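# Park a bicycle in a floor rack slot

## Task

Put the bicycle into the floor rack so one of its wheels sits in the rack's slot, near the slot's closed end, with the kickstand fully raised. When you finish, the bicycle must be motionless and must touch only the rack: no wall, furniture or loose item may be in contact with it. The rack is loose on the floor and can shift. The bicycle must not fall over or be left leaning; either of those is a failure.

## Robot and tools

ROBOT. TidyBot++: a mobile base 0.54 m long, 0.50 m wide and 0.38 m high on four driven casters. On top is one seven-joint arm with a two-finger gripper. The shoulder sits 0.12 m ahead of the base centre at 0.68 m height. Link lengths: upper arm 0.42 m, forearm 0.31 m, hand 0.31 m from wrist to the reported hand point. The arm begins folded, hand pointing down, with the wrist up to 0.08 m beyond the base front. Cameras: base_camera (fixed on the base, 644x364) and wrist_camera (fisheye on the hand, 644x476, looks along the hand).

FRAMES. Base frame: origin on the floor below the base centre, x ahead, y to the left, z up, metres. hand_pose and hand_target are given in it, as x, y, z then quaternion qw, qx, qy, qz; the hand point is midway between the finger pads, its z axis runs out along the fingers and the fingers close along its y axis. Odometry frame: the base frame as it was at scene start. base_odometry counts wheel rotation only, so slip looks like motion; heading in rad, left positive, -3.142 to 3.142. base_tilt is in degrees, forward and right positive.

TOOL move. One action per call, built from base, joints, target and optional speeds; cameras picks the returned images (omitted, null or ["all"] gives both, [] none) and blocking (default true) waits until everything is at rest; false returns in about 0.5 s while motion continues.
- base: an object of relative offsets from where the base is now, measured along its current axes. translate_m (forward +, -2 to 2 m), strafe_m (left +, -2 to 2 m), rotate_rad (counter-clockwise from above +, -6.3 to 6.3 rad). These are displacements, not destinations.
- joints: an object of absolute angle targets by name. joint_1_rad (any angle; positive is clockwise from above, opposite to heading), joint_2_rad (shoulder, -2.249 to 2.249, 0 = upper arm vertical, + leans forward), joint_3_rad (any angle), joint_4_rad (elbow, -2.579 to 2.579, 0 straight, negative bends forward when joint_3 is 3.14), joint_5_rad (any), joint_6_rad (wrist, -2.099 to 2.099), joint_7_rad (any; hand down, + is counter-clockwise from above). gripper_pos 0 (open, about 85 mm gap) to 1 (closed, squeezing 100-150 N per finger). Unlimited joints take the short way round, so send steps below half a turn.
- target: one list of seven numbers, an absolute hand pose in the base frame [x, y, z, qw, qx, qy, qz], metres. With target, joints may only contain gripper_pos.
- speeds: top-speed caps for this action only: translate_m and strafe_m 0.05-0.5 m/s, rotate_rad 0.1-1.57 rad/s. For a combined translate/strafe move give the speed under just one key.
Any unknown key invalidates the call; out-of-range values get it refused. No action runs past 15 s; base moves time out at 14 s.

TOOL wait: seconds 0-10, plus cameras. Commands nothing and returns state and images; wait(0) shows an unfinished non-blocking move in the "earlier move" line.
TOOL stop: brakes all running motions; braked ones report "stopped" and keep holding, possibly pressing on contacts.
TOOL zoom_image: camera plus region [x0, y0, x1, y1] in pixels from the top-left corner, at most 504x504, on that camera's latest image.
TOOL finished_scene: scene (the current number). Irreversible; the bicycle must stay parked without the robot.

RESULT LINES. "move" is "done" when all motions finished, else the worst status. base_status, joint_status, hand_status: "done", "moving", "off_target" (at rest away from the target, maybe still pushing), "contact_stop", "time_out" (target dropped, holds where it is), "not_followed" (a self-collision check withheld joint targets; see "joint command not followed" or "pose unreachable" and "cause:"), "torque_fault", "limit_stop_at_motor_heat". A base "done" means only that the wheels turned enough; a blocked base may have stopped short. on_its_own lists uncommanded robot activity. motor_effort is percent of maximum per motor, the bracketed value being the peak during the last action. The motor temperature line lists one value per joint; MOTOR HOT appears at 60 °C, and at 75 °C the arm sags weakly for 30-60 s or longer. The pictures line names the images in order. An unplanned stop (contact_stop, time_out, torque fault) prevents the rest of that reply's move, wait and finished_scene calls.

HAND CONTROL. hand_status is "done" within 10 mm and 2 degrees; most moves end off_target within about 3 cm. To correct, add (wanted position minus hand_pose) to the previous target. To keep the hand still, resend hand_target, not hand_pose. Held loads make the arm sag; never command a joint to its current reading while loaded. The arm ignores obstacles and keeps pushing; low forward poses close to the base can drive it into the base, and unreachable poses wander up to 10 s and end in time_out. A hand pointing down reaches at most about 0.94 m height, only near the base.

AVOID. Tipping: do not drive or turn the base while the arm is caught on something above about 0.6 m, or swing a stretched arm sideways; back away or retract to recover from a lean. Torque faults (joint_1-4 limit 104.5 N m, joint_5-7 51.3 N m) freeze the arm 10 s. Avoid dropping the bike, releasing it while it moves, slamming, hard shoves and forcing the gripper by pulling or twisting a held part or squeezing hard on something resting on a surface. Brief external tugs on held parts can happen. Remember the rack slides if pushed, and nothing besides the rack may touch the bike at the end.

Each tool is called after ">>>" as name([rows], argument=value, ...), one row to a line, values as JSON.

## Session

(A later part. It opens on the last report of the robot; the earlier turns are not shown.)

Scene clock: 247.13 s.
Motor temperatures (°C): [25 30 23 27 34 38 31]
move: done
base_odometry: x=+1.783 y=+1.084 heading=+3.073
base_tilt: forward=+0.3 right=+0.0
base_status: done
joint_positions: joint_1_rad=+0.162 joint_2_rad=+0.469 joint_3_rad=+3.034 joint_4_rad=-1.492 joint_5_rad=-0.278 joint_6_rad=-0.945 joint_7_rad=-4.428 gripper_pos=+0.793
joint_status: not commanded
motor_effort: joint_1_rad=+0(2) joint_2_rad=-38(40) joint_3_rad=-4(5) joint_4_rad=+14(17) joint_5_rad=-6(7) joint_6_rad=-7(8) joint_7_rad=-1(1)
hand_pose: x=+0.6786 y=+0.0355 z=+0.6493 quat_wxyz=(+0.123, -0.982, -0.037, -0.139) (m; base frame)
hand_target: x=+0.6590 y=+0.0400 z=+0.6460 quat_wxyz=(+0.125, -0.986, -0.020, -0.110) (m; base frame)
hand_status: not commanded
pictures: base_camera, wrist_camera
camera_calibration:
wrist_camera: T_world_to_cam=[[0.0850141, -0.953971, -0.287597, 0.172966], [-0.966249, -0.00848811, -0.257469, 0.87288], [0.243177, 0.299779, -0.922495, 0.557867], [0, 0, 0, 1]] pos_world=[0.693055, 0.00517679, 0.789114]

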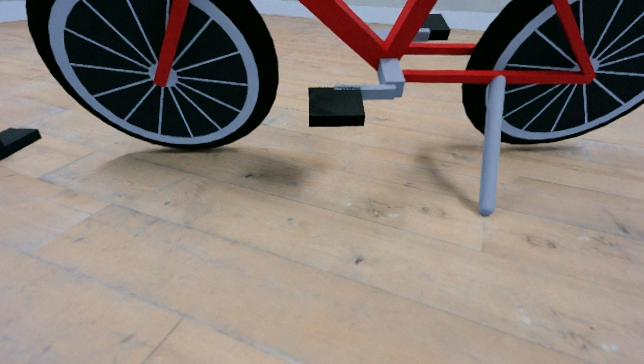

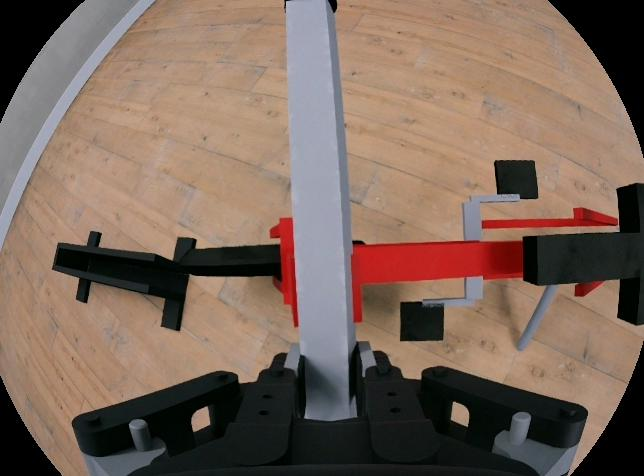

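>>> move(base={"translate_m": -0.05}, speeds={"translate_m": 0.1})

>>> zoom_image(camera="wrist_camera", region=[40, 200, 300, 360])

Scene clock: 249.13 s.
Motor temperatures (°C): [25 30 23 27 34 38 31]
move: done
base_odometry: x=+1.833 y=+1.081 heading=+3.073
base_tilt: forward=+0.2 right=-0.1
base_status: done
joint_positions: joint_1_rad=+0.138 joint_2_rad=+0.483 joint_3_rad=+3.034 joint_4_rad=-1.494 joint_5_rad=-0.278 joint_6_rad=-0.945 joint_7_rad=-4.431 gripper_pos=+0.793
joint_status: not commanded
motor_effort: joint_1_rad=+4(5) joint_2_rad=-40(44) joint_3_rad=-2(4) joint_4_rad=+14(18) joint_5_rad=-4(6) joint_6_rad=-8(10) joint_7_rad=+0(1)
hand_pose: x=+0.6765 y=+0.0490 z=+0.6408 quat_wxyz=(+0.126, -0.982, -0.046, -0.130) (m; base frame)
hand_target: x=+0.6590 y=+0.0400 z=+0.6460 quat_wxyz=(+0.125, -0.986, -0.020, -0.110) (m; base frame)
hand_status: not commanded
pictures: base_camera, wrist_camera
camera_calibration:
wrist_camera: T_world_to_cam=[[0.0998242, -0.951153, -0.292136, 0.176332], [-0.970037, -0.0276706, -0.241375, 0.861977], [0.221501, 0.307478, -0.925416, 0.56267], [0, 0, 0, 1]] pos_world=[0.693916, 0.0185616, 0.780276]

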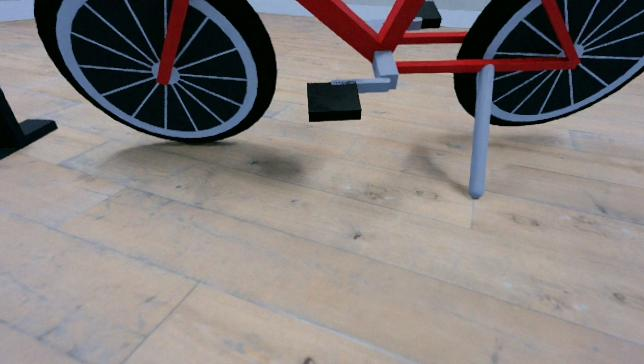

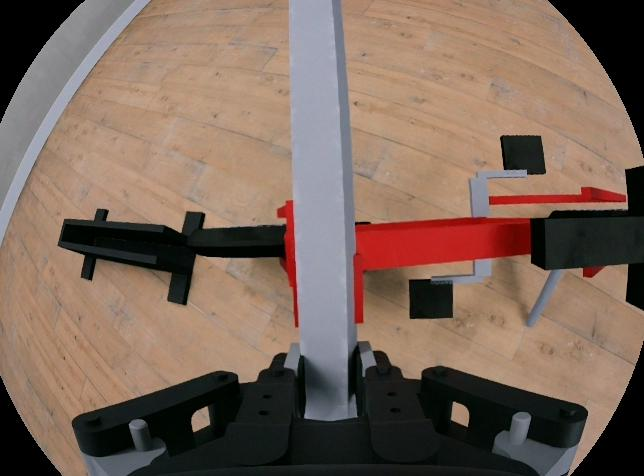

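Scaled by 1.938.

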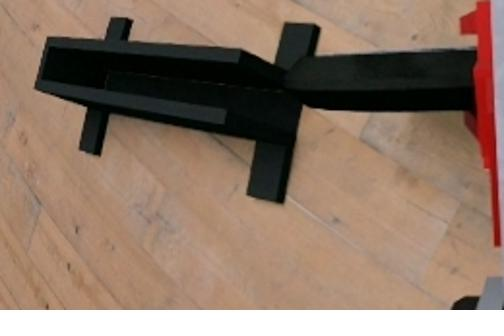

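>>> zoom_image(camera="base_camera", region=[0, 0, 300, 200])

>>> zoom_image(camera="base_camera", region=[344, 0, 644, 230])

Scaled by 1.680.

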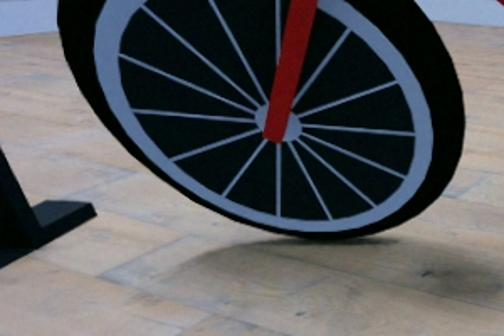

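Scaled by 1.680.

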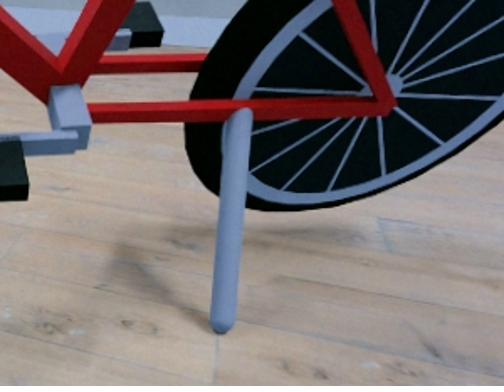

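>>> move(target=[0.668, 0.055, 0.650, -0.130, 0.970, -0.185, 0.07])

>>> zoom_image(camera="base_camera", region=[0, 0, 300, 200])

Scene clock: 253.63 s.
Motor temperatures (°C): [25 30 23 27 34 38 31]
move: off_target
base_odometry: x=+1.833 y=+1.081 heading=+3.073
base_tilt: forward=+0.2 right=+0.0
base_status: not commanded
joint_positions: joint_1_rad=+0.046 joint_2_rad=+0.491 joint_3_rad=+3.121 joint_4_rad=-1.441 joint_5_rad=-0.278 joint_6_rad=-0.965 joint_7_rad=-4.880 gripper_pos=+0.794
joint_status: not commanded
motor_effort: joint_1_rad=+2(4) joint_2_rad=-40(42) joint_3_rad=-2(2) joint_4_rad=+16(17) joint_5_rad=-4(5) joint_6_rad=-2(7) joint_7_rad=-1(1)
hand_pose: x=+0.6920 y=+0.0560 z=+0.6499 quat_wxyz=(+0.136, -0.971, +0.160, -0.111) (m; base frame)
hand_target: x=+0.6680 y=+0.0550 z=+0.6500 quat_wxyz=(+0.130, -0.971, +0.185, -0.070) (m; base frame)
hand_status: off_target (0.024 m and 5.6 deg from the pose sent, 0.014 m and 27.5 deg at the start)
pictures: base_camera, wrist_camera
camera_calibration:
wrist_camera: T_world_to_cam=[[-0.301655, -0.88591, -0.352374, 0.497409], [-0.917565, 0.370155, -0.145117, 0.758182], [0.258994, 0.279551, -0.92454, 0.540485], [0, 0, 0, 1]] pos_world=[0.705746, 0.00892144, 0.784999]

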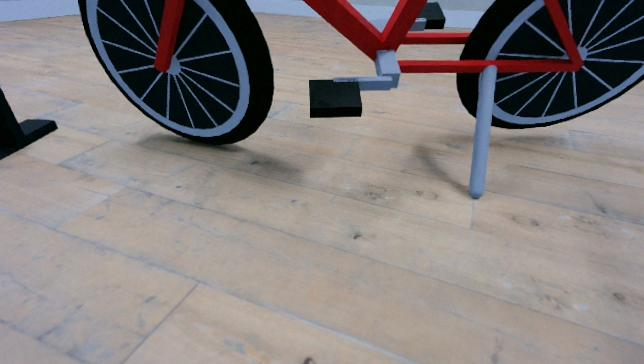

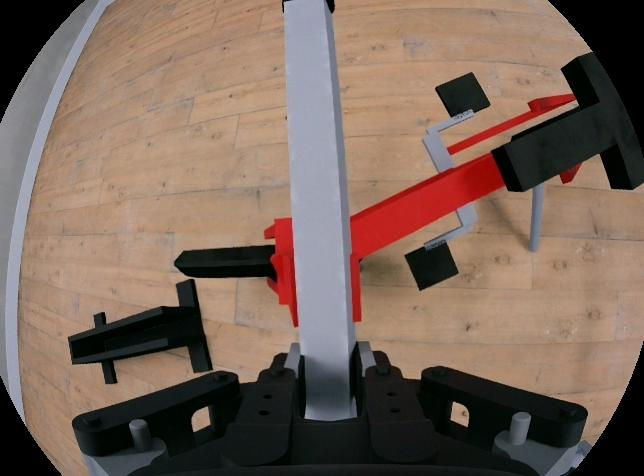

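Scaled by 1.680.

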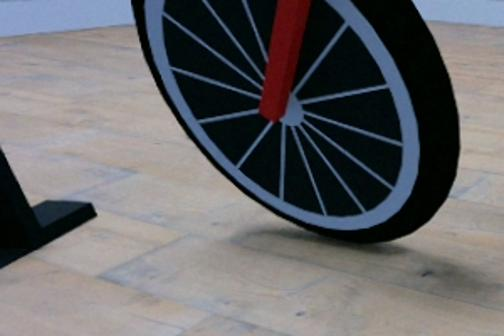

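>>> move(base={"translate_m": -0.075, "strafe_m": -0.20}, speeds={"translate_m": 0.12})

>>> zoom_image(camera="base_camera", region=[0, 0, 300, 200])

Scene clock: 256.33 s.
Motor temperatures (°C): [25 30 23 27 34 38 31]
move: done
base_odometry: x=+1.921 y=+1.275 heading=+3.073
base_tilt: forward=+0.2 right=+0.0
base_status: done
joint_positions: joint_1_rad=-0.052 joint_2_rad=+0.488 joint_3_rad=+3.085 joint_4_rad=-1.410 joint_5_rad=-0.283 joint_6_rad=-0.985 joint_7_rad=-4.883 gripper_pos=+0.794
joint_status: not commanded
motor_effort: joint_1_rad=+16(20) joint_2_rad=-34(43) joint_3_rad=+10(14) joint_4_rad=+13(18) joint_5_rad=+4(8) joint_6_rad=-1(6) joint_7_rad=-3(4)
hand_pose: x=+0.6858 y=+0.1325 z=+0.6642 quat_wxyz=(+0.156, -0.977, +0.098, -0.107) (m; base frame)
hand_target: x=+0.6680 y=+0.0550 z=+0.6500 quat_wxyz=(+0.130, -0.971, +0.185, -0.070) (m; base frame)
hand_status: not commanded
pictures: base_camera, wrist_camera
camera_calibration:
wrist_camera: T_world_to_cam=[[-0.180082, -0.90818, -0.377863, 0.504847], [-0.95584, 0.252264, -0.150775, 0.771898], [0.232252, 0.334024, -0.913502, 0.537805], [0, 0, 0, 1]] pos_world=[0.703818, 0.0841298, 0.798432]

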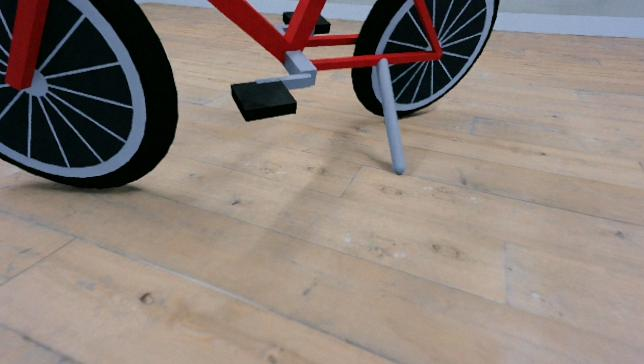

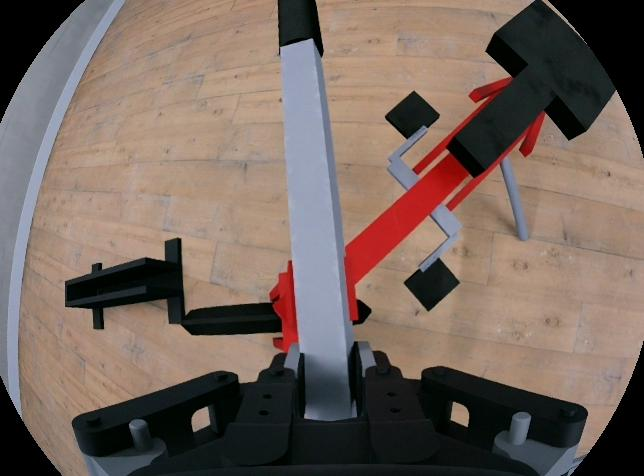

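Scaled by 1.680.

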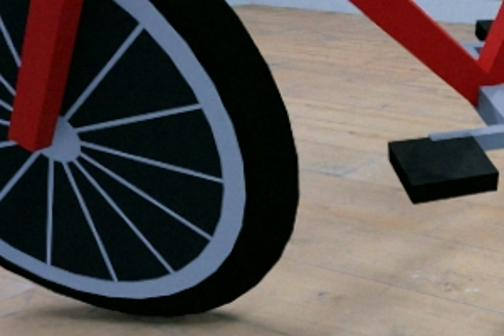

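>>> move(target=[0.690, 0.100, 0.650, -0.113, 0.940, 0.273, 0.168])

Scene clock: 258.97 s.
Motor temperatures (°C): [25 30 23 27 34 38 31]
move: off_target
base_odometry: x=+1.921 y=+1.275 heading=+3.073
base_tilt: forward=+0.2 right=+0.0
base_status: not commanded
joint_positions: joint_1_rad=+0.127 joint_2_rad=+0.501 joint_3_rad=+2.916 joint_4_rad=-1.444 joint_5_rad=-0.250 joint_6_rad=-0.975 joint_7_rad=-4.141 gripper_pos=+0.803
joint_status: not commanded
motor_effort: joint_1_rad=+2(15) joint_2_rad=-37(38) joint_3_rad=-3(11) joint_4_rad=+19(19) joint_5_rad=-3(4) joint_6_rad=+0(2) joint_7_rad=+1(3)
hand_pose: x=+0.6770 y=+0.1091 z=+0.6544 quat_wxyz=(+0.131, -0.948, -0.249, -0.149) (m; base frame)
hand_target: x=+0.6900 y=+0.1000 z=+0.6500 quat_wxyz=(+0.113, -0.940, -0.273, -0.168) (m; base frame)
hand_status: off_target (0.016 m and 4.2 deg from the pose sent, 0.036 m and 43.8 deg at the start)
pictures: base_camera, wrist_camera
camera_calibration:
wrist_camera: T_world_to_cam=[[0.490491, -0.839798, -0.232718, -0.078133], [-0.853189, -0.408399, -0.324466, 0.884175], [0.177444, 0.357701, -0.916823, 0.575373], [0, 0, 0, 1]] pos_world=[0.690596, 0.0896689, 0.796217]

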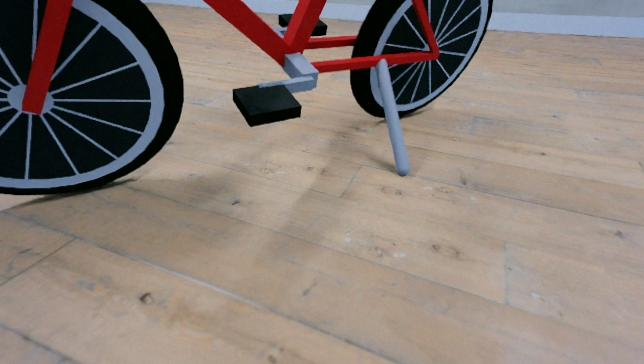

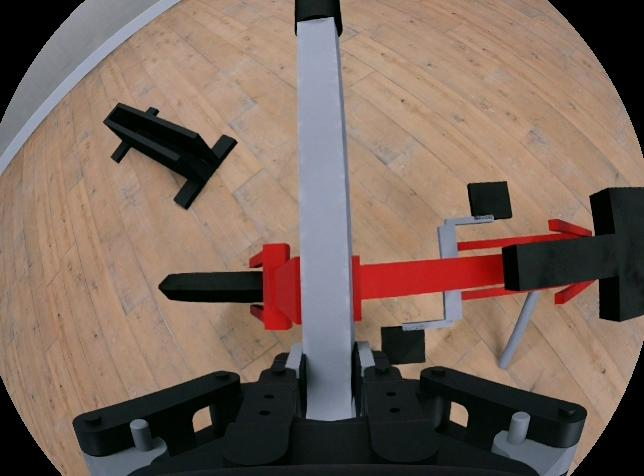

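>>> move(base={"translate_m": 0.1, "strafe_m": -0.18}, speeds={"translate_m": 0.12})

Scene clock: 261.40 s.
Motor temperatures (°C): [25 30 23 27 34 38 31]
move: done
base_odometry: x=+1.834 y=+1.462 heading=+3.073
base_tilt: forward=+0.3 right=+0.0
base_status: done
joint_positions: joint_1_rad=+0.107 joint_2_rad=+0.506 joint_3_rad=+2.867 joint_4_rad=-1.456 joint_5_rad=-0.248 joint_6_rad=-0.957 joint_7_rad=-4.128 gripper_pos=+0.803
joint_status: not commanded
motor_effort: joint_1_rad=+9(13) joint_2_rad=-37(38) joint_3_rad=+1(5) joint_4_rad=+19(21) joint_5_rad=-1(3) joint_6_rad=-2(5) joint_7_rad=-1(1)
hand_pose: x=+0.6689 y=+0.1438 z=+0.6531 quat_wxyz=(+0.144, -0.937, -0.281, -0.150) (m; base frame)
hand_target: x=+0.6900 y=+0.1000 z=+0.6500 quat_wxyz=(+0.113, -0.940, -0.273, -0.168) (m; base frame)
hand_status: not commanded
pictures: base_camera, wrist_camera
camera_calibration:
wrist_camera: T_world_to_cam=[[0.549705, -0.798813, -0.24438, -0.0831494], [-0.820256, -0.460776, -0.338917, 0.885932], [0.158127, 0.386759, -0.908523, 0.566563], [0, 0, 0, 1]] pos_world=[0.68281, 0.122672, 0.794673]

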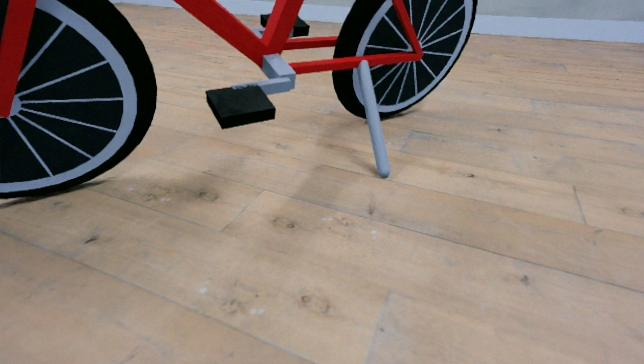

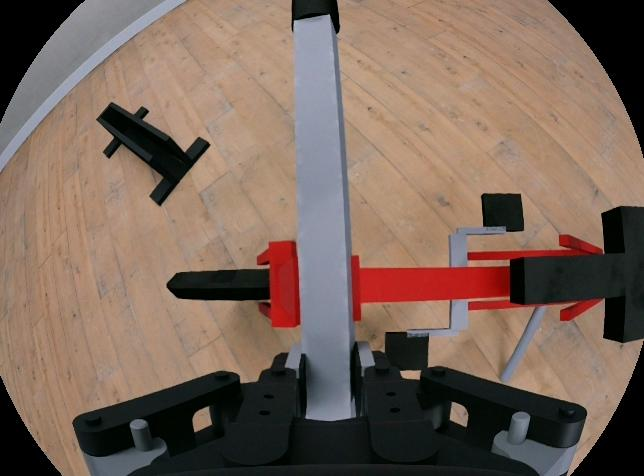

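>>> move(base={"translate_m": 0.09, "strafe_m": -0.14}, speeds={"translate_m": 0.12})

Scene clock: 263.83 s.
Motor temperatures (°C): [25 30 23 27 34 38 31]
move: done
base_odometry: x=+1.754 y=+1.608 heading=+3.073
base_tilt: forward=+0.3 right=+0.0
base_status: done
joint_positions: joint_1_rad=+0.105 joint_2_rad=+0.507 joint_3_rad=+2.856 joint_4_rad=-1.459 joint_5_rad=-0.248 joint_6_rad=-0.947 joint_7_rad=-4.126 gripper_pos=+0.803
joint_status: not commanded
motor_effort: joint_1_rad=+9(13) joint_2_rad=-38(39) joint_3_rad=+1(6) joint_4_rad=+17(22) joint_5_rad=-1(2) joint_6_rad=-3(5) joint_7_rad=-1(1)
hand_pose: x=+0.6688 y=+0.1502 z=+0.6528 quat_wxyz=(+0.146, -0.935, -0.286, -0.153) (m; base frame)
hand_target: x=+0.6900 y=+0.1000 z=+0.6500 quat_wxyz=(+0.113, -0.940, -0.273, -0.168) (m; base frame)
hand_status: not commanded
pictures: base_camera, wrist_camera
camera_calibration:
wrist_camera: T_world_to_cam=[[0.559749, -0.791774, -0.24449, -0.0857501], [-0.813202, -0.468126, -0.345776, 0.889555], [0.159324, 0.392367, -0.905905, 0.560447], [0, 0, 0, 1]] pos_world=[0.682093, 0.128628, 0.794333]

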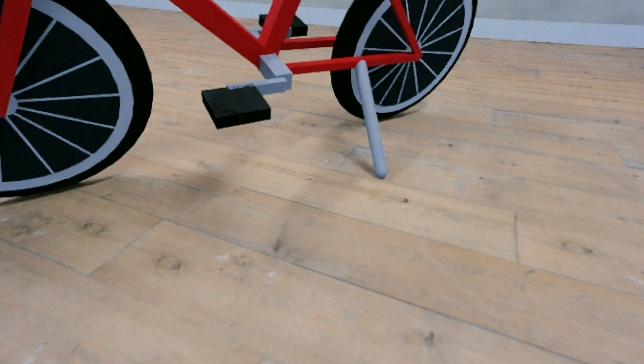

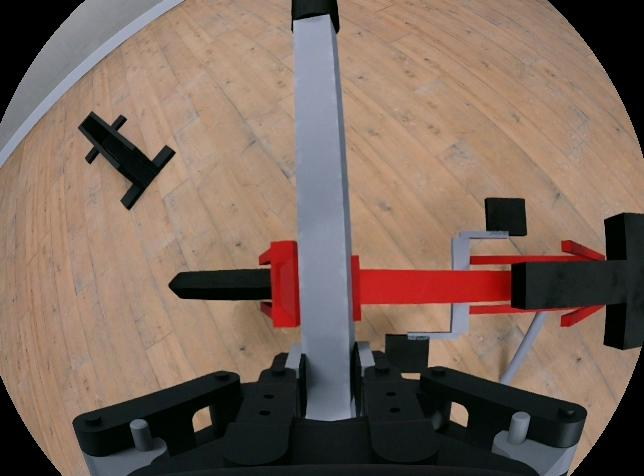

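>>> move(target=[0.683, 0.130, 0.650, -0.127, 0.984, -0.065, 0.095])

Scene clock: 265.67 s.
Motor temperatures (°C): [25 30 23 27 34 38 31]
move: off_target
base_odometry: x=+1.754 y=+1.608 heading=+3.073
base_tilt: forward=+0.2 right=+0.0
base_status: not commanded
joint_positions: joint_1_rad=-0.086 joint_2_rad=+0.496 joint_3_rad=+3.044 joint_4_rad=-1.404 joint_5_rad=-0.247 joint_6_rad=-0.973 joint_7_rad=-4.799 gripper_pos=+0.803
joint_status: not commanded
motor_effort: joint_1_rad=+6(9) joint_2_rad=-31(38) joint_3_rad=+2(2) joint_4_rad=+17(19) joint_5_rad=-4(5) joint_6_rad=+5(5) joint_7_rad=-2(2)
hand_pose: x=+0.6813 y=+0.1643 z=+0.6626 quat_wxyz=(+0.149, -0.982, +0.016, -0.115) (m; base frame)
hand_target: x=+0.6830 y=+0.1300 z=+0.6500 quat_wxyz=(+0.127, -0.985, +0.065, -0.095) (m; base frame)
hand_status: off_target (0.037 m and 6.6 deg from the pose sent, 0.025 m and 41.5 deg at the start)
pictures: base_camera, wrist_camera
camera_calibration:
wrist_camera: T_world_to_cam=[[-0.021206, -0.935978, -0.35142, 0.41113], [-0.97661, 0.09462, -0.19308, 0.827469], [0.21397, 0.339105, -0.916092, 0.540078], [0, 0, 0, 1]] pos_world=[0.701273, 0.12337, 0.799008]

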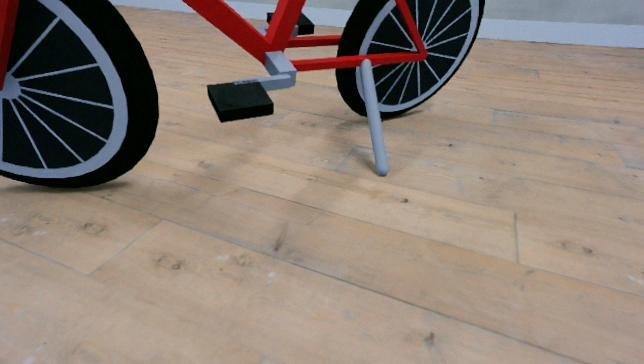

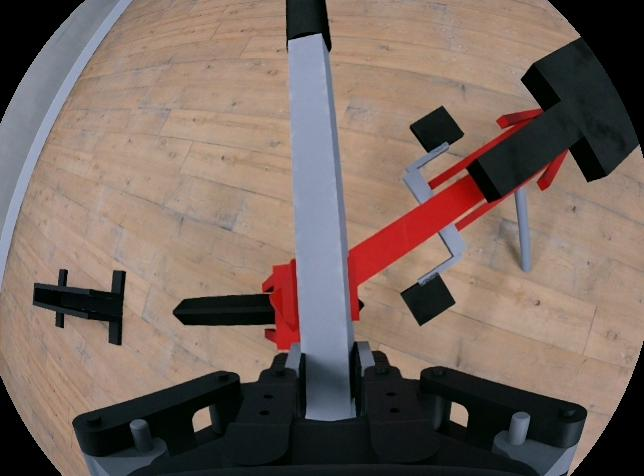

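>>> move(target=[0.683, 0.130, 0.650, -0.126, 0.985, -0.025, 0.1])

>>> move(base={"strafe_m": 0.25}, speeds={"strafe_m": 0.12})

>>> zoom_image(camera="wrist_camera", region=[0, 200, 300, 400])

Scene clock: 266.70 s.
Motor temperatures (°C): [25 30 23 27 34 38 31]
move: off_target
base_odometry: x=+1.754 y=+1.608 heading=+3.073
base_tilt: forward=+0.2 right=+0.0
base_status: not commanded
joint_positions: joint_1_rad=-0.085 joint_2_rad=+0.496 joint_3_rad=+3.044 joint_4_rad=-1.403 joint_5_rad=-0.246 joint_6_rad=-0.975 joint_7_rad=-4.770 gripper_pos=+0.803
joint_status: not commanded
motor_effort: joint_1_rad=+5(6) joint_2_rad=-34(35) joint_3_rad=+0(1) joint_4_rad=+19(20) joint_5_rad=-4(5) joint_6_rad=+6(6) joint_7_rad=-1(2)
hand_pose: x=+0.6811 y=+0.1636 z=+0.6625 quat_wxyz=(+0.147, -0.982, +0.002, -0.116) (m; base frame)
hand_target: x=+0.6830 y=+0.1300 z=+0.6500 quat_wxyz=(+0.126, -0.987, +0.025, -0.100) (m; base frame)
hand_status: off_target (0.036 m and 4.0 deg from the pose sent, 0.037 m and 3.3 deg at the start)
pictures: base_camera, wrist_camera
camera_calibration:
wrist_camera: T_world_to_cam=[[0.00607377, -0.938771, -0.344488, 0.387673], [-0.97741, 0.0672082, -0.200383, 0.837136], [0.211267, 0.337923, -0.917156, 0.543026], [0, 0, 0, 1]] pos_world=[0.701147, 0.124173, 0.799336]

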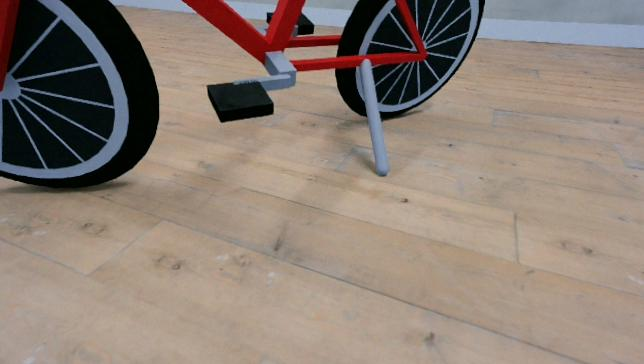

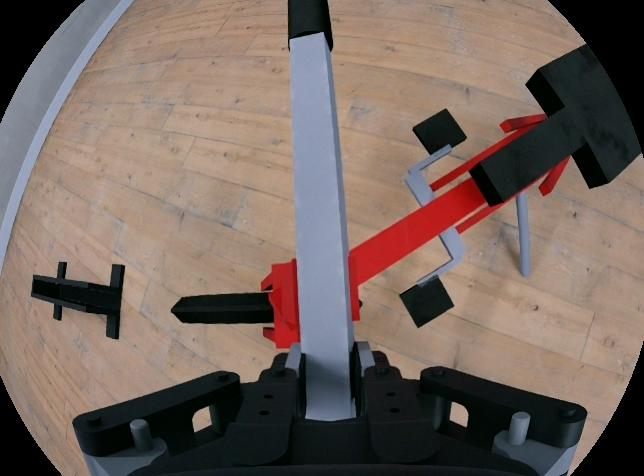

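Scene clock: 269.63 s.
Motor temperatures (°C): [25 30 23 27 34 38 31]
move: done
base_odometry: x=+1.736 y=+1.358 heading=+3.073
base_tilt: forward=+0.2 right=+0.0
base_status: done
joint_positions: joint_1_rad=-0.071 joint_2_rad=+0.473 joint_3_rad=+3.065 joint_4_rad=-1.404 joint_5_rad=-0.224 joint_6_rad=-1.017 joint_7_rad=-4.770 gripper_pos=+0.803
joint_status: not commanded
motor_effort: joint_1_rad=+1(6) joint_2_rad=-25(34) joint_3_rad=-2(6) joint_4_rad=+19(21) joint_5_rad=-5(8) joint_6_rad=+10(12) joint_7_rad=+0(1)
hand_pose: x=+0.6742 y=+0.1389 z=+0.6697 quat_wxyz=(+0.130, -0.985, +0.009, -0.110) (m; base frame)
hand_target: x=+0.6830 y=+0.1300 z=+0.6500 quat_wxyz=(+0.126, -0.987, +0.025, -0.100) (m; base frame)
hand_status: not commanded
pictures: base_camera, wrist_camera
camera_calibration:
wrist_camera: T_world_to_cam=[[-0.0131822, -0.949364, -0.3139, 0.361002], [-0.979012, 0.0761045, -0.189058, 0.825716], [0.203374, 0.30482, -0.930443, 0.578203], [0, 0, 0, 1]] pos_world=[0.695554, 0.103633, 0.807412]

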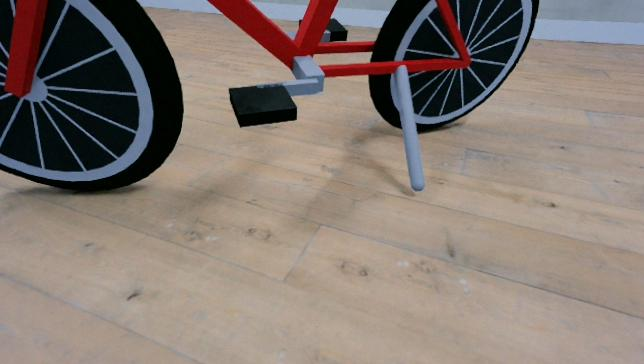

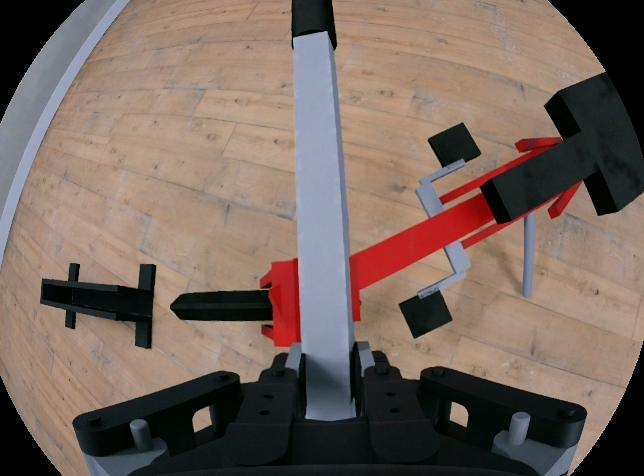

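Scaled by 1.680.

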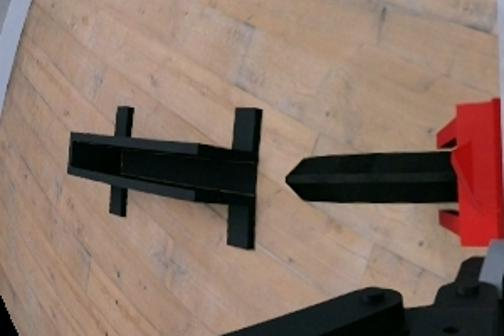

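>>> move(target=[0.680, 0.130, 0.655, -0.126, 0.986, 0.02, 0.108])

>>> move(base={"strafe_m": 0.18}, speeds={"strafe_m": 0.12})

>>> zoom_image(camera="wrist_camera", region=[0, 200, 300, 400])

Scene clock: 270.70 s.
Motor temperatures (°C): [25 30 23 27 34 38 31]
move: off_target
base_odometry: x=+1.736 y=+1.358 heading=+3.073
base_tilt: forward=+0.2 right=+0.0
base_status: not commanded
joint_positions: joint_1_rad=-0.056 joint_2_rad=+0.472 joint_3_rad=+3.057 joint_4_rad=-1.407 joint_5_rad=-0.224 joint_6_rad=-1.017 joint_7_rad=-4.710 gripper_pos=+0.803
joint_status: not commanded
motor_effort: joint_1_rad=+1(3) joint_2_rad=-27(28) joint_3_rad=-2(4) joint_4_rad=+20(20) joint_5_rad=-5(6) joint_6_rad=+9(10) joint_7_rad=+0(1)
hand_pose: x=+0.6738 y=+0.1349 z=+0.6693 quat_wxyz=(+0.128, -0.985, -0.017, -0.113) (m; base frame)
hand_target: x=+0.6800 y=+0.1300 z=+0.6550 quat_wxyz=(+0.126, -0.986, -0.020, -0.108) (m; base frame)
hand_status: off_target (0.016 m and 0.7 deg from the pose sent, 0.018 m and 3.3 deg at the start)
pictures: base_camera, wrist_camera
camera_calibration:
wrist_camera: T_world_to_cam=[[0.0381818, -0.951792, -0.30436, 0.316389], [-0.979064, 0.0253101, -0.201973, 0.841124], [0.199939, 0.3057, -0.930899, 0.58161], [0, 0, 0, 1]] pos_world=[0.695147, 0.102049, 0.8076]

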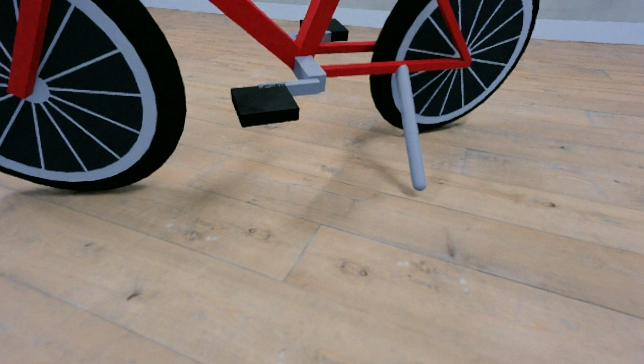

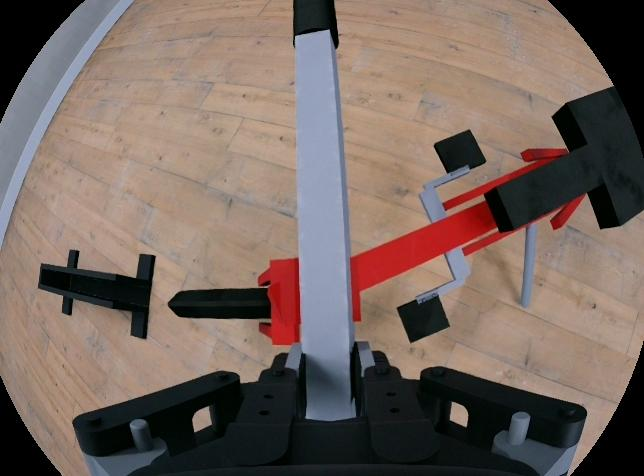

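Scene clock: 273.10 s.
Motor temperatures (°C): [25 30 23 27 34 38 31]
move: done
base_odometry: x=+1.724 y=+1.178 heading=+3.073
base_tilt: forward=+0.3 right=+0.0
base_status: done
joint_positions: joint_1_rad=-0.050 joint_2_rad=+0.460 joint_3_rad=+3.050 joint_4_rad=-1.407 joint_5_rad=-0.215 joint_6_rad=-1.017 joint_7_rad=-4.710 gripper_pos=+0.803
joint_status: not commanded
motor_effort: joint_1_rad=+1(6) joint_2_rad=-24(28) joint_3_rad=-2(6) joint_4_rad=+18(21) joint_5_rad=-6(8) joint_6_rad=+8(10) joint_7_rad=-1(1)
hand_pose: x=+0.6738 y=+0.1321 z=+0.6756 quat_wxyz=(+0.126, -0.985, -0.019, -0.119) (m; base frame)
hand_target: x=+0.6800 y=+0.1300 z=+0.6550 quat_wxyz=(+0.126, -0.986, -0.020, -0.108) (m; base frame)
hand_status: not commanded
pictures: base_camera, wrist_camera
camera_calibration:
wrist_camera: T_world_to_cam=[[0.0438741, -0.953243, -0.299002, 0.308439], [-0.976501, 0.0222929, -0.214358, 0.849533], [0.211001, 0.301381, -0.929865, 0.580749], [0, 0, 0, 1]] pos_world=[0.693498, 0.100053, 0.814347]

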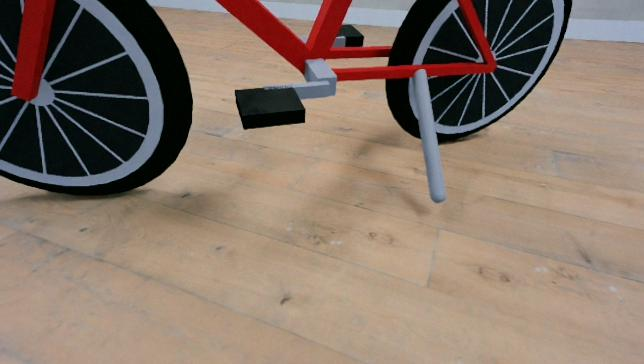

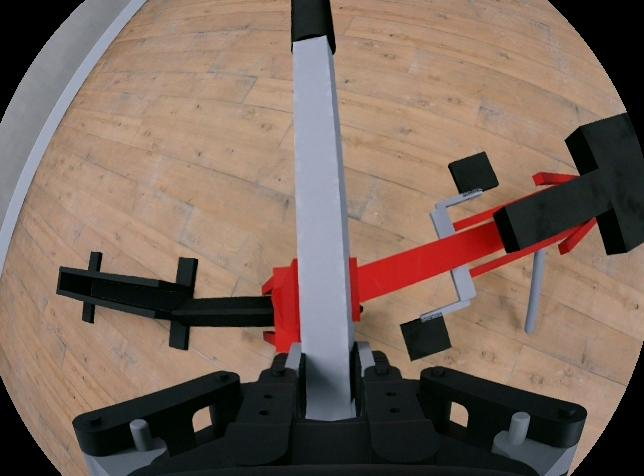

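Scaled by 1.680.

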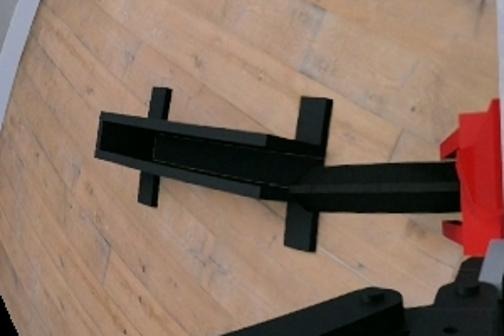

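>>> move(target=[0.682, 0.130, 0.655, -0.127, 0.984, -0.065, 0.095])

>>> move(base={"strafe_m": 0.12}, speeds={"strafe_m": 0.12})

>>> zoom_image(camera="wrist_camera", region=[20, 200, 280, 373])

Scene clock: 274.27 s.
Motor temperatures (°C): [25 30 23 27 34 38 31]
move: off_target
base_odometry: x=+1.724 y=+1.178 heading=+3.073
base_tilt: forward=+0.2 right=+0.0
base_status: not commanded
joint_positions: joint_1_rad=-0.073 joint_2_rad=+0.460 joint_3_rad=+3.070 joint_4_rad=-1.401 joint_5_rad=-0.215 joint_6_rad=-1.023 joint_7_rad=-4.836 gripper_pos=+0.803
joint_status: not commanded
motor_effort: joint_1_rad=+2(2) joint_2_rad=-25(25) joint_3_rad=-1(2) joint_4_rad=+19(19) joint_5_rad=-6(7) joint_6_rad=+10(10) joint_7_rad=-1(1)
hand_pose: x=+0.6740 y=+0.1354 z=+0.6767 quat_wxyz=(+0.129, -0.985, +0.039, -0.112) (m; base frame)
hand_target: x=+0.6820 y=+0.1300 z=+0.6550 quat_wxyz=(+0.127, -0.985, +0.065, -0.095) (m; base frame)
hand_status: off_target (0.024 m and 3.6 deg from the pose sent, 0.022 m and 10.1 deg at the start)
pictures: base_camera, wrist_camera
camera_calibration:
wrist_camera: T_world_to_cam=[[-0.0716186, -0.945287, -0.318281, 0.401701], [-0.973633, 0.135546, -0.183484, 0.811751], [0.216586, 0.296748, -0.93007, 0.577715], [0, 0, 0, 1]] pos_world=[0.693992, 0.0982579, 0.814113]

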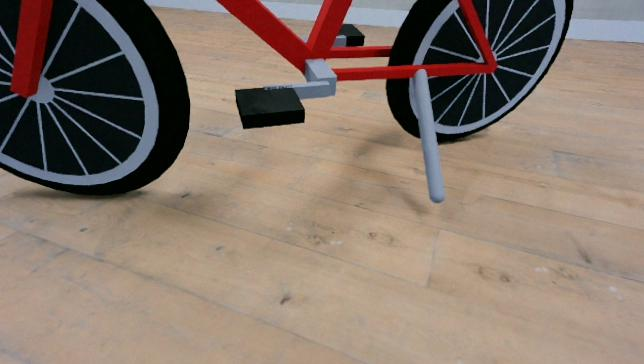

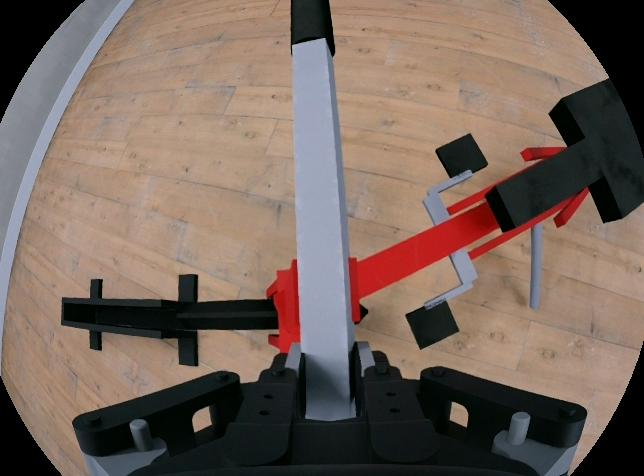

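Scene clock: 276.17 s.
Motor temperatures (°C): [25 30 23 27 34 38 31]
move: done
base_odometry: x=+1.716 y=+1.058 heading=+3.073
base_tilt: forward=+0.2 right=+0.0
base_status: done
joint_positions: joint_1_rad=-0.090 joint_2_rad=+0.459 joint_3_rad=+3.083 joint_4_rad=-1.394 joint_5_rad=-0.210 joint_6_rad=-1.023 joint_7_rad=-4.836 gripper_pos=+0.803
joint_status: not commanded
motor_effort: joint_1_rad=+2(7) joint_2_rad=-24(27) joint_3_rad=-1(5) joint_4_rad=+17(20) joint_5_rad=-6(9) joint_6_rad=+8(10) joint_7_rad=+0(1)
hand_pose: x=+0.6762 y=+0.1371 z=+0.6788 quat_wxyz=(+0.125, -0.985, +0.034, -0.116) (m; base frame)
hand_target: x=+0.6820 y=+0.1300 z=+0.6550 quat_wxyz=(+0.127, -0.985, +0.065, -0.095) (m; base frame)
hand_status: not commanded
pictures: base_camera, wrist_camera
camera_calibration:
wrist_camera: T_world_to_cam=[[-0.0626785, -0.948928, -0.309205, 0.392448], [-0.972858, 0.12724, -0.193283, 0.82125], [0.222754, 0.288698, -0.931147, 0.576377], [0, 0, 0, 1]] pos_world=[0.695166, 0.10151, 0.816771]

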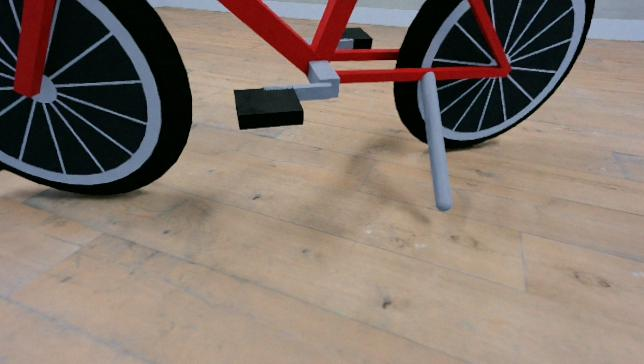

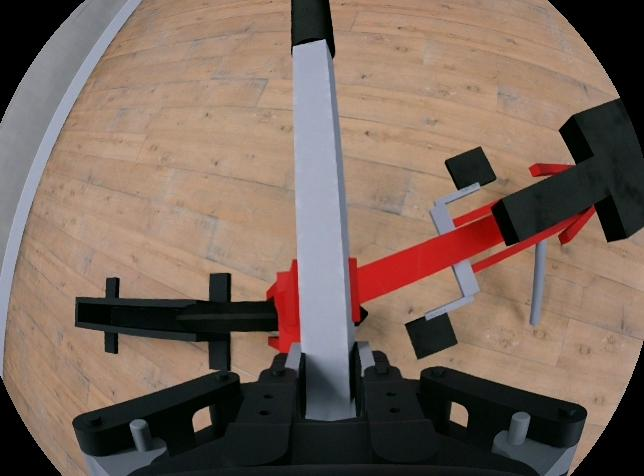

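Scaled by 1.938.

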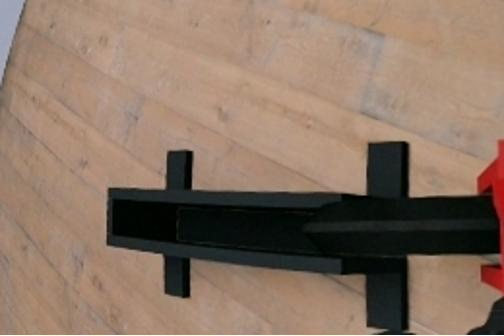

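>>> move(target=[0.681, 0.130, 0.660, -0.126, 0.985, -0.045, 0.1])

>>> move(base={"strafe_m": 0.12}, speeds={"strafe_m": 0.1})

>>> zoom_image(camera="wrist_camera", region=[20, 200, 280, 373])

>>> zoom_image(camera="base_camera", region=[0, 60, 200, 240])

Scene clock: 276.83 s.
Motor temperatures (°C): [25 30 23 27 34 38 31]
move: off_target
base_odometry: x=+1.716 y=+1.058 heading=+3.073
base_tilt: forward=+0.2 right=+0.0
base_status: not commanded
joint_positions: joint_1_rad=-0.089 joint_2_rad=+0.459 joint_3_rad=+3.083 joint_4_rad=-1.394 joint_5_rad=-0.210 joint_6_rad=-1.023 joint_7_rad=-4.825 gripper_pos=+0.803
joint_status: not commanded
motor_effort: joint_1_rad=+2(2) joint_2_rad=-27(28) joint_3_rad=-2(2) joint_4_rad=+20(20) joint_5_rad=-6(6) joint_6_rad=+9(9) joint_7_rad=-1(1)
hand_pose: x=+0.6762 y=+0.1368 z=+0.6789 quat_wxyz=(+0.124, -0.985, +0.030, -0.117) (m; base frame)
hand_target: x=+0.6810 y=+0.1300 z=+0.6600 quat_wxyz=(+0.126, -0.986, +0.045, -0.100) (m; base frame)
hand_status: off_target (0.021 m and 2.6 deg from the pose sent, 0.021 m and 2.2 deg at the start)
pictures: base_camera, wrist_camera
camera_calibration:
wrist_camera: T_world_to_cam=[[-0.0533607, -0.950181, -0.307098, 0.384603], [-0.973453, 0.118046, -0.196097, 0.824955], [0.222579, 0.288481, -0.931256, 0.576805], [0, 0, 0, 1]] pos_world=[0.695193, 0.101662, 0.817035]

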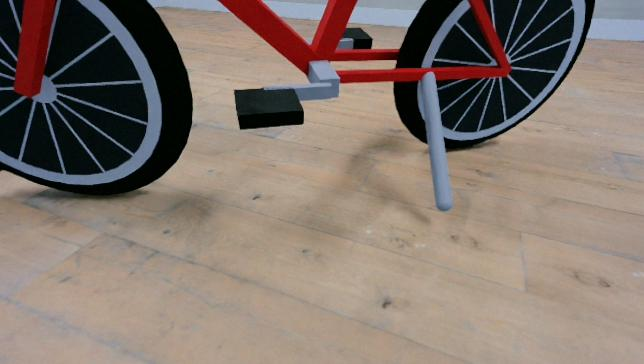

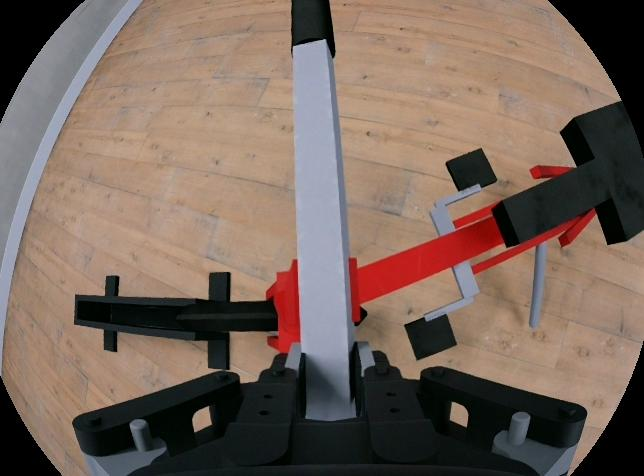

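Scene clock: 278.63 s.
Motor temperatures (°C): [25 30 23 27 34 38 31]
move: done
base_odometry: x=+1.707 y=+0.938 heading=+3.073
base_tilt: forward=+0.2 right=+0.0
base_status: done
joint_positions: joint_1_rad=-0.085 joint_2_rad=+0.458 joint_3_rad=+3.081 joint_4_rad=-1.392 joint_5_rad=-0.206 joint_6_rad=-1.023 joint_7_rad=-4.825 gripper_pos=+0.803
joint_status: not commanded
motor_effort: joint_1_rad=+1(7) joint_2_rad=-25(28) joint_3_rad=-2(5) joint_4_rad=+18(20) joint_5_rad=-7(8) joint_6_rad=+7(9) joint_7_rad=-1(1)
hand_pose: x=+0.6776 y=+0.1344 z=+0.6804 quat_wxyz=(+0.123, -0.985, +0.030, -0.119) (m; base frame)
hand_target: x=+0.6810 y=+0.1300 z=+0.6600 quat_wxyz=(+0.126, -0.986, +0.045, -0.100) (m; base frame)
hand_status: not commanded
pictures: base_camera, wrist_camera
camera_calibration:
wrist_camera: T_world_to_cam=[[-0.0541928, -0.950643, -0.305517, 0.382363], [-0.972407, 0.119773, -0.200199, 0.828717], [0.22691, 0.286237, -0.930903, 0.575734], [0, 0, 0, 1]] pos_world=[0.695931, 0.0994365, 0.818678]

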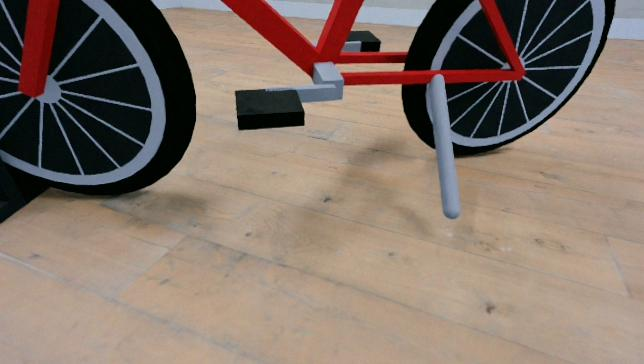

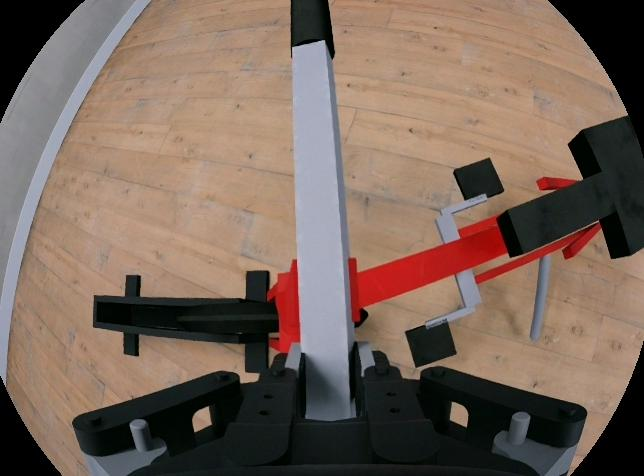

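Scaled by 1.938.

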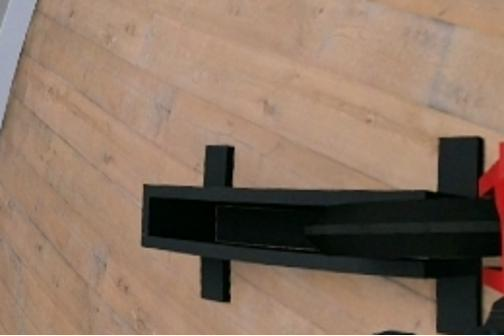

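Scaled by 2.520.

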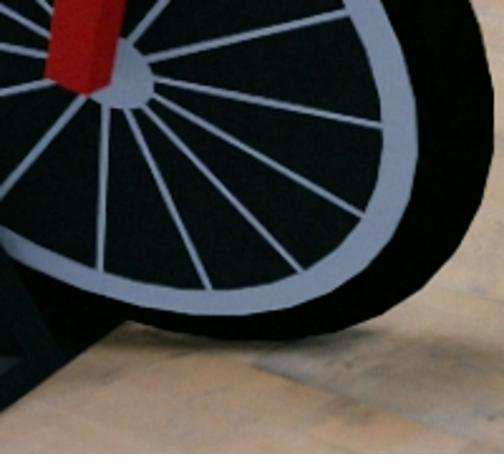

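>>> move(base={"strafe_m": 0.16}, speeds={"strafe_m": 0.1})

>>> zoom_image(camera="wrist_camera", region=[20, 200, 280, 373])

>>> zoom_image(camera="base_camera", region=[0, 60, 200, 240])

Scene clock: 281.30 s.
Motor temperatures (°C): [25 30 23 27 34 38 31]
move: done
base_odometry: x=+1.696 y=+0.778 heading=+3.073
base_tilt: forward=+0.2 right=+0.0
base_status: done
joint_positions: joint_1_rad=-0.084 joint_2_rad=+0.457 joint_3_rad=+3.081 joint_4_rad=-1.388 joint_5_rad=-0.203 joint_6_rad=-1.023 joint_7_rad=-4.825 gripper_pos=+0.803
joint_status: not commanded
motor_effort: joint_1_rad=+2(7) joint_2_rad=-25(28) joint_3_rad=-1(5) joint_4_rad=+16(19) joint_5_rad=-6(9) joint_6_rad=+7(9) joint_7_rad=-1(1)
hand_pose: x=+0.6790 y=+0.1336 z=+0.6820 quat_wxyz=(+0.122, -0.985, +0.030, -0.121) (m; base frame)
hand_target: x=+0.6810 y=+0.1300 z=+0.6600 quat_wxyz=(+0.126, -0.986, +0.045, -0.100) (m; base frame)
hand_status: not commanded
pictures: base_camera, wrist_camera
camera_calibration:
wrist_camera: T_world_to_cam=[[-0.0524683, -0.951197, -0.304092, 0.38018], [-0.971542, 0.119056, -0.204775, 0.833096], [0.230985, 0.284694, -0.930374, 0.574219], [0, 0, 0, 1]] pos_world=[0.696699, 0.0989641, 0.820445]

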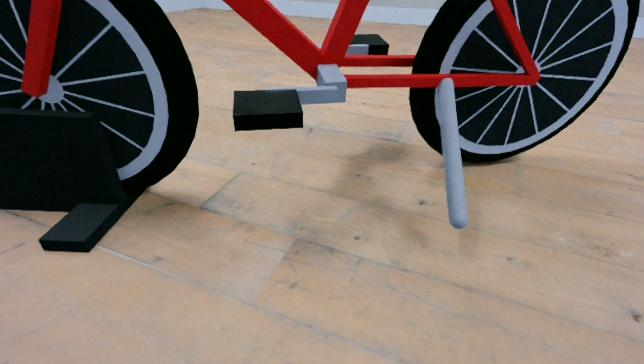

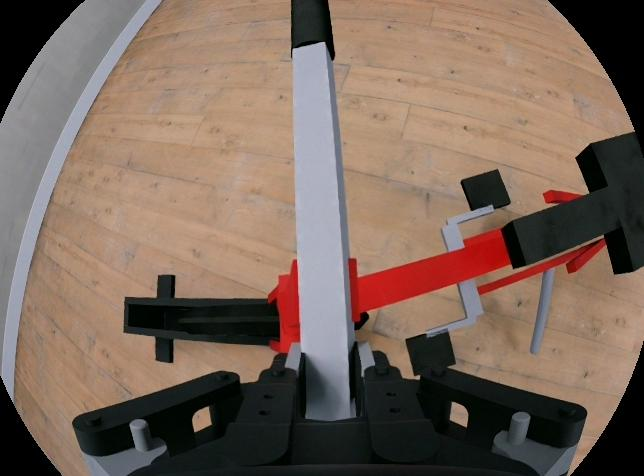

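Scaled by 1.938.

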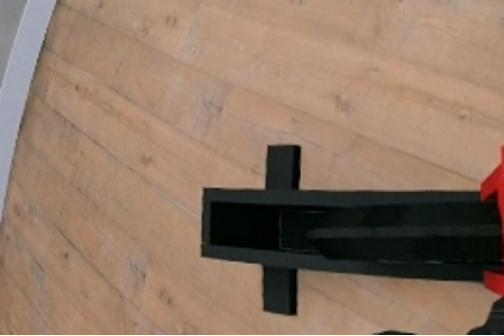

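Scaled by 2.520.

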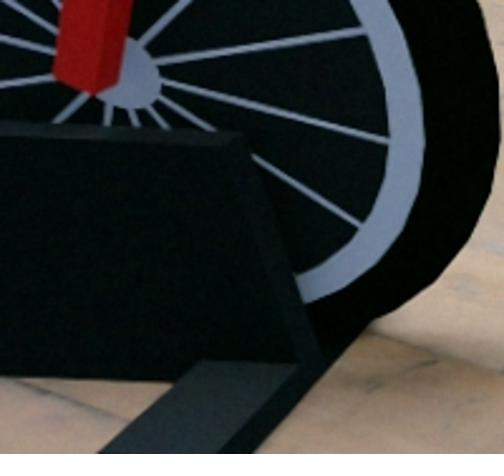

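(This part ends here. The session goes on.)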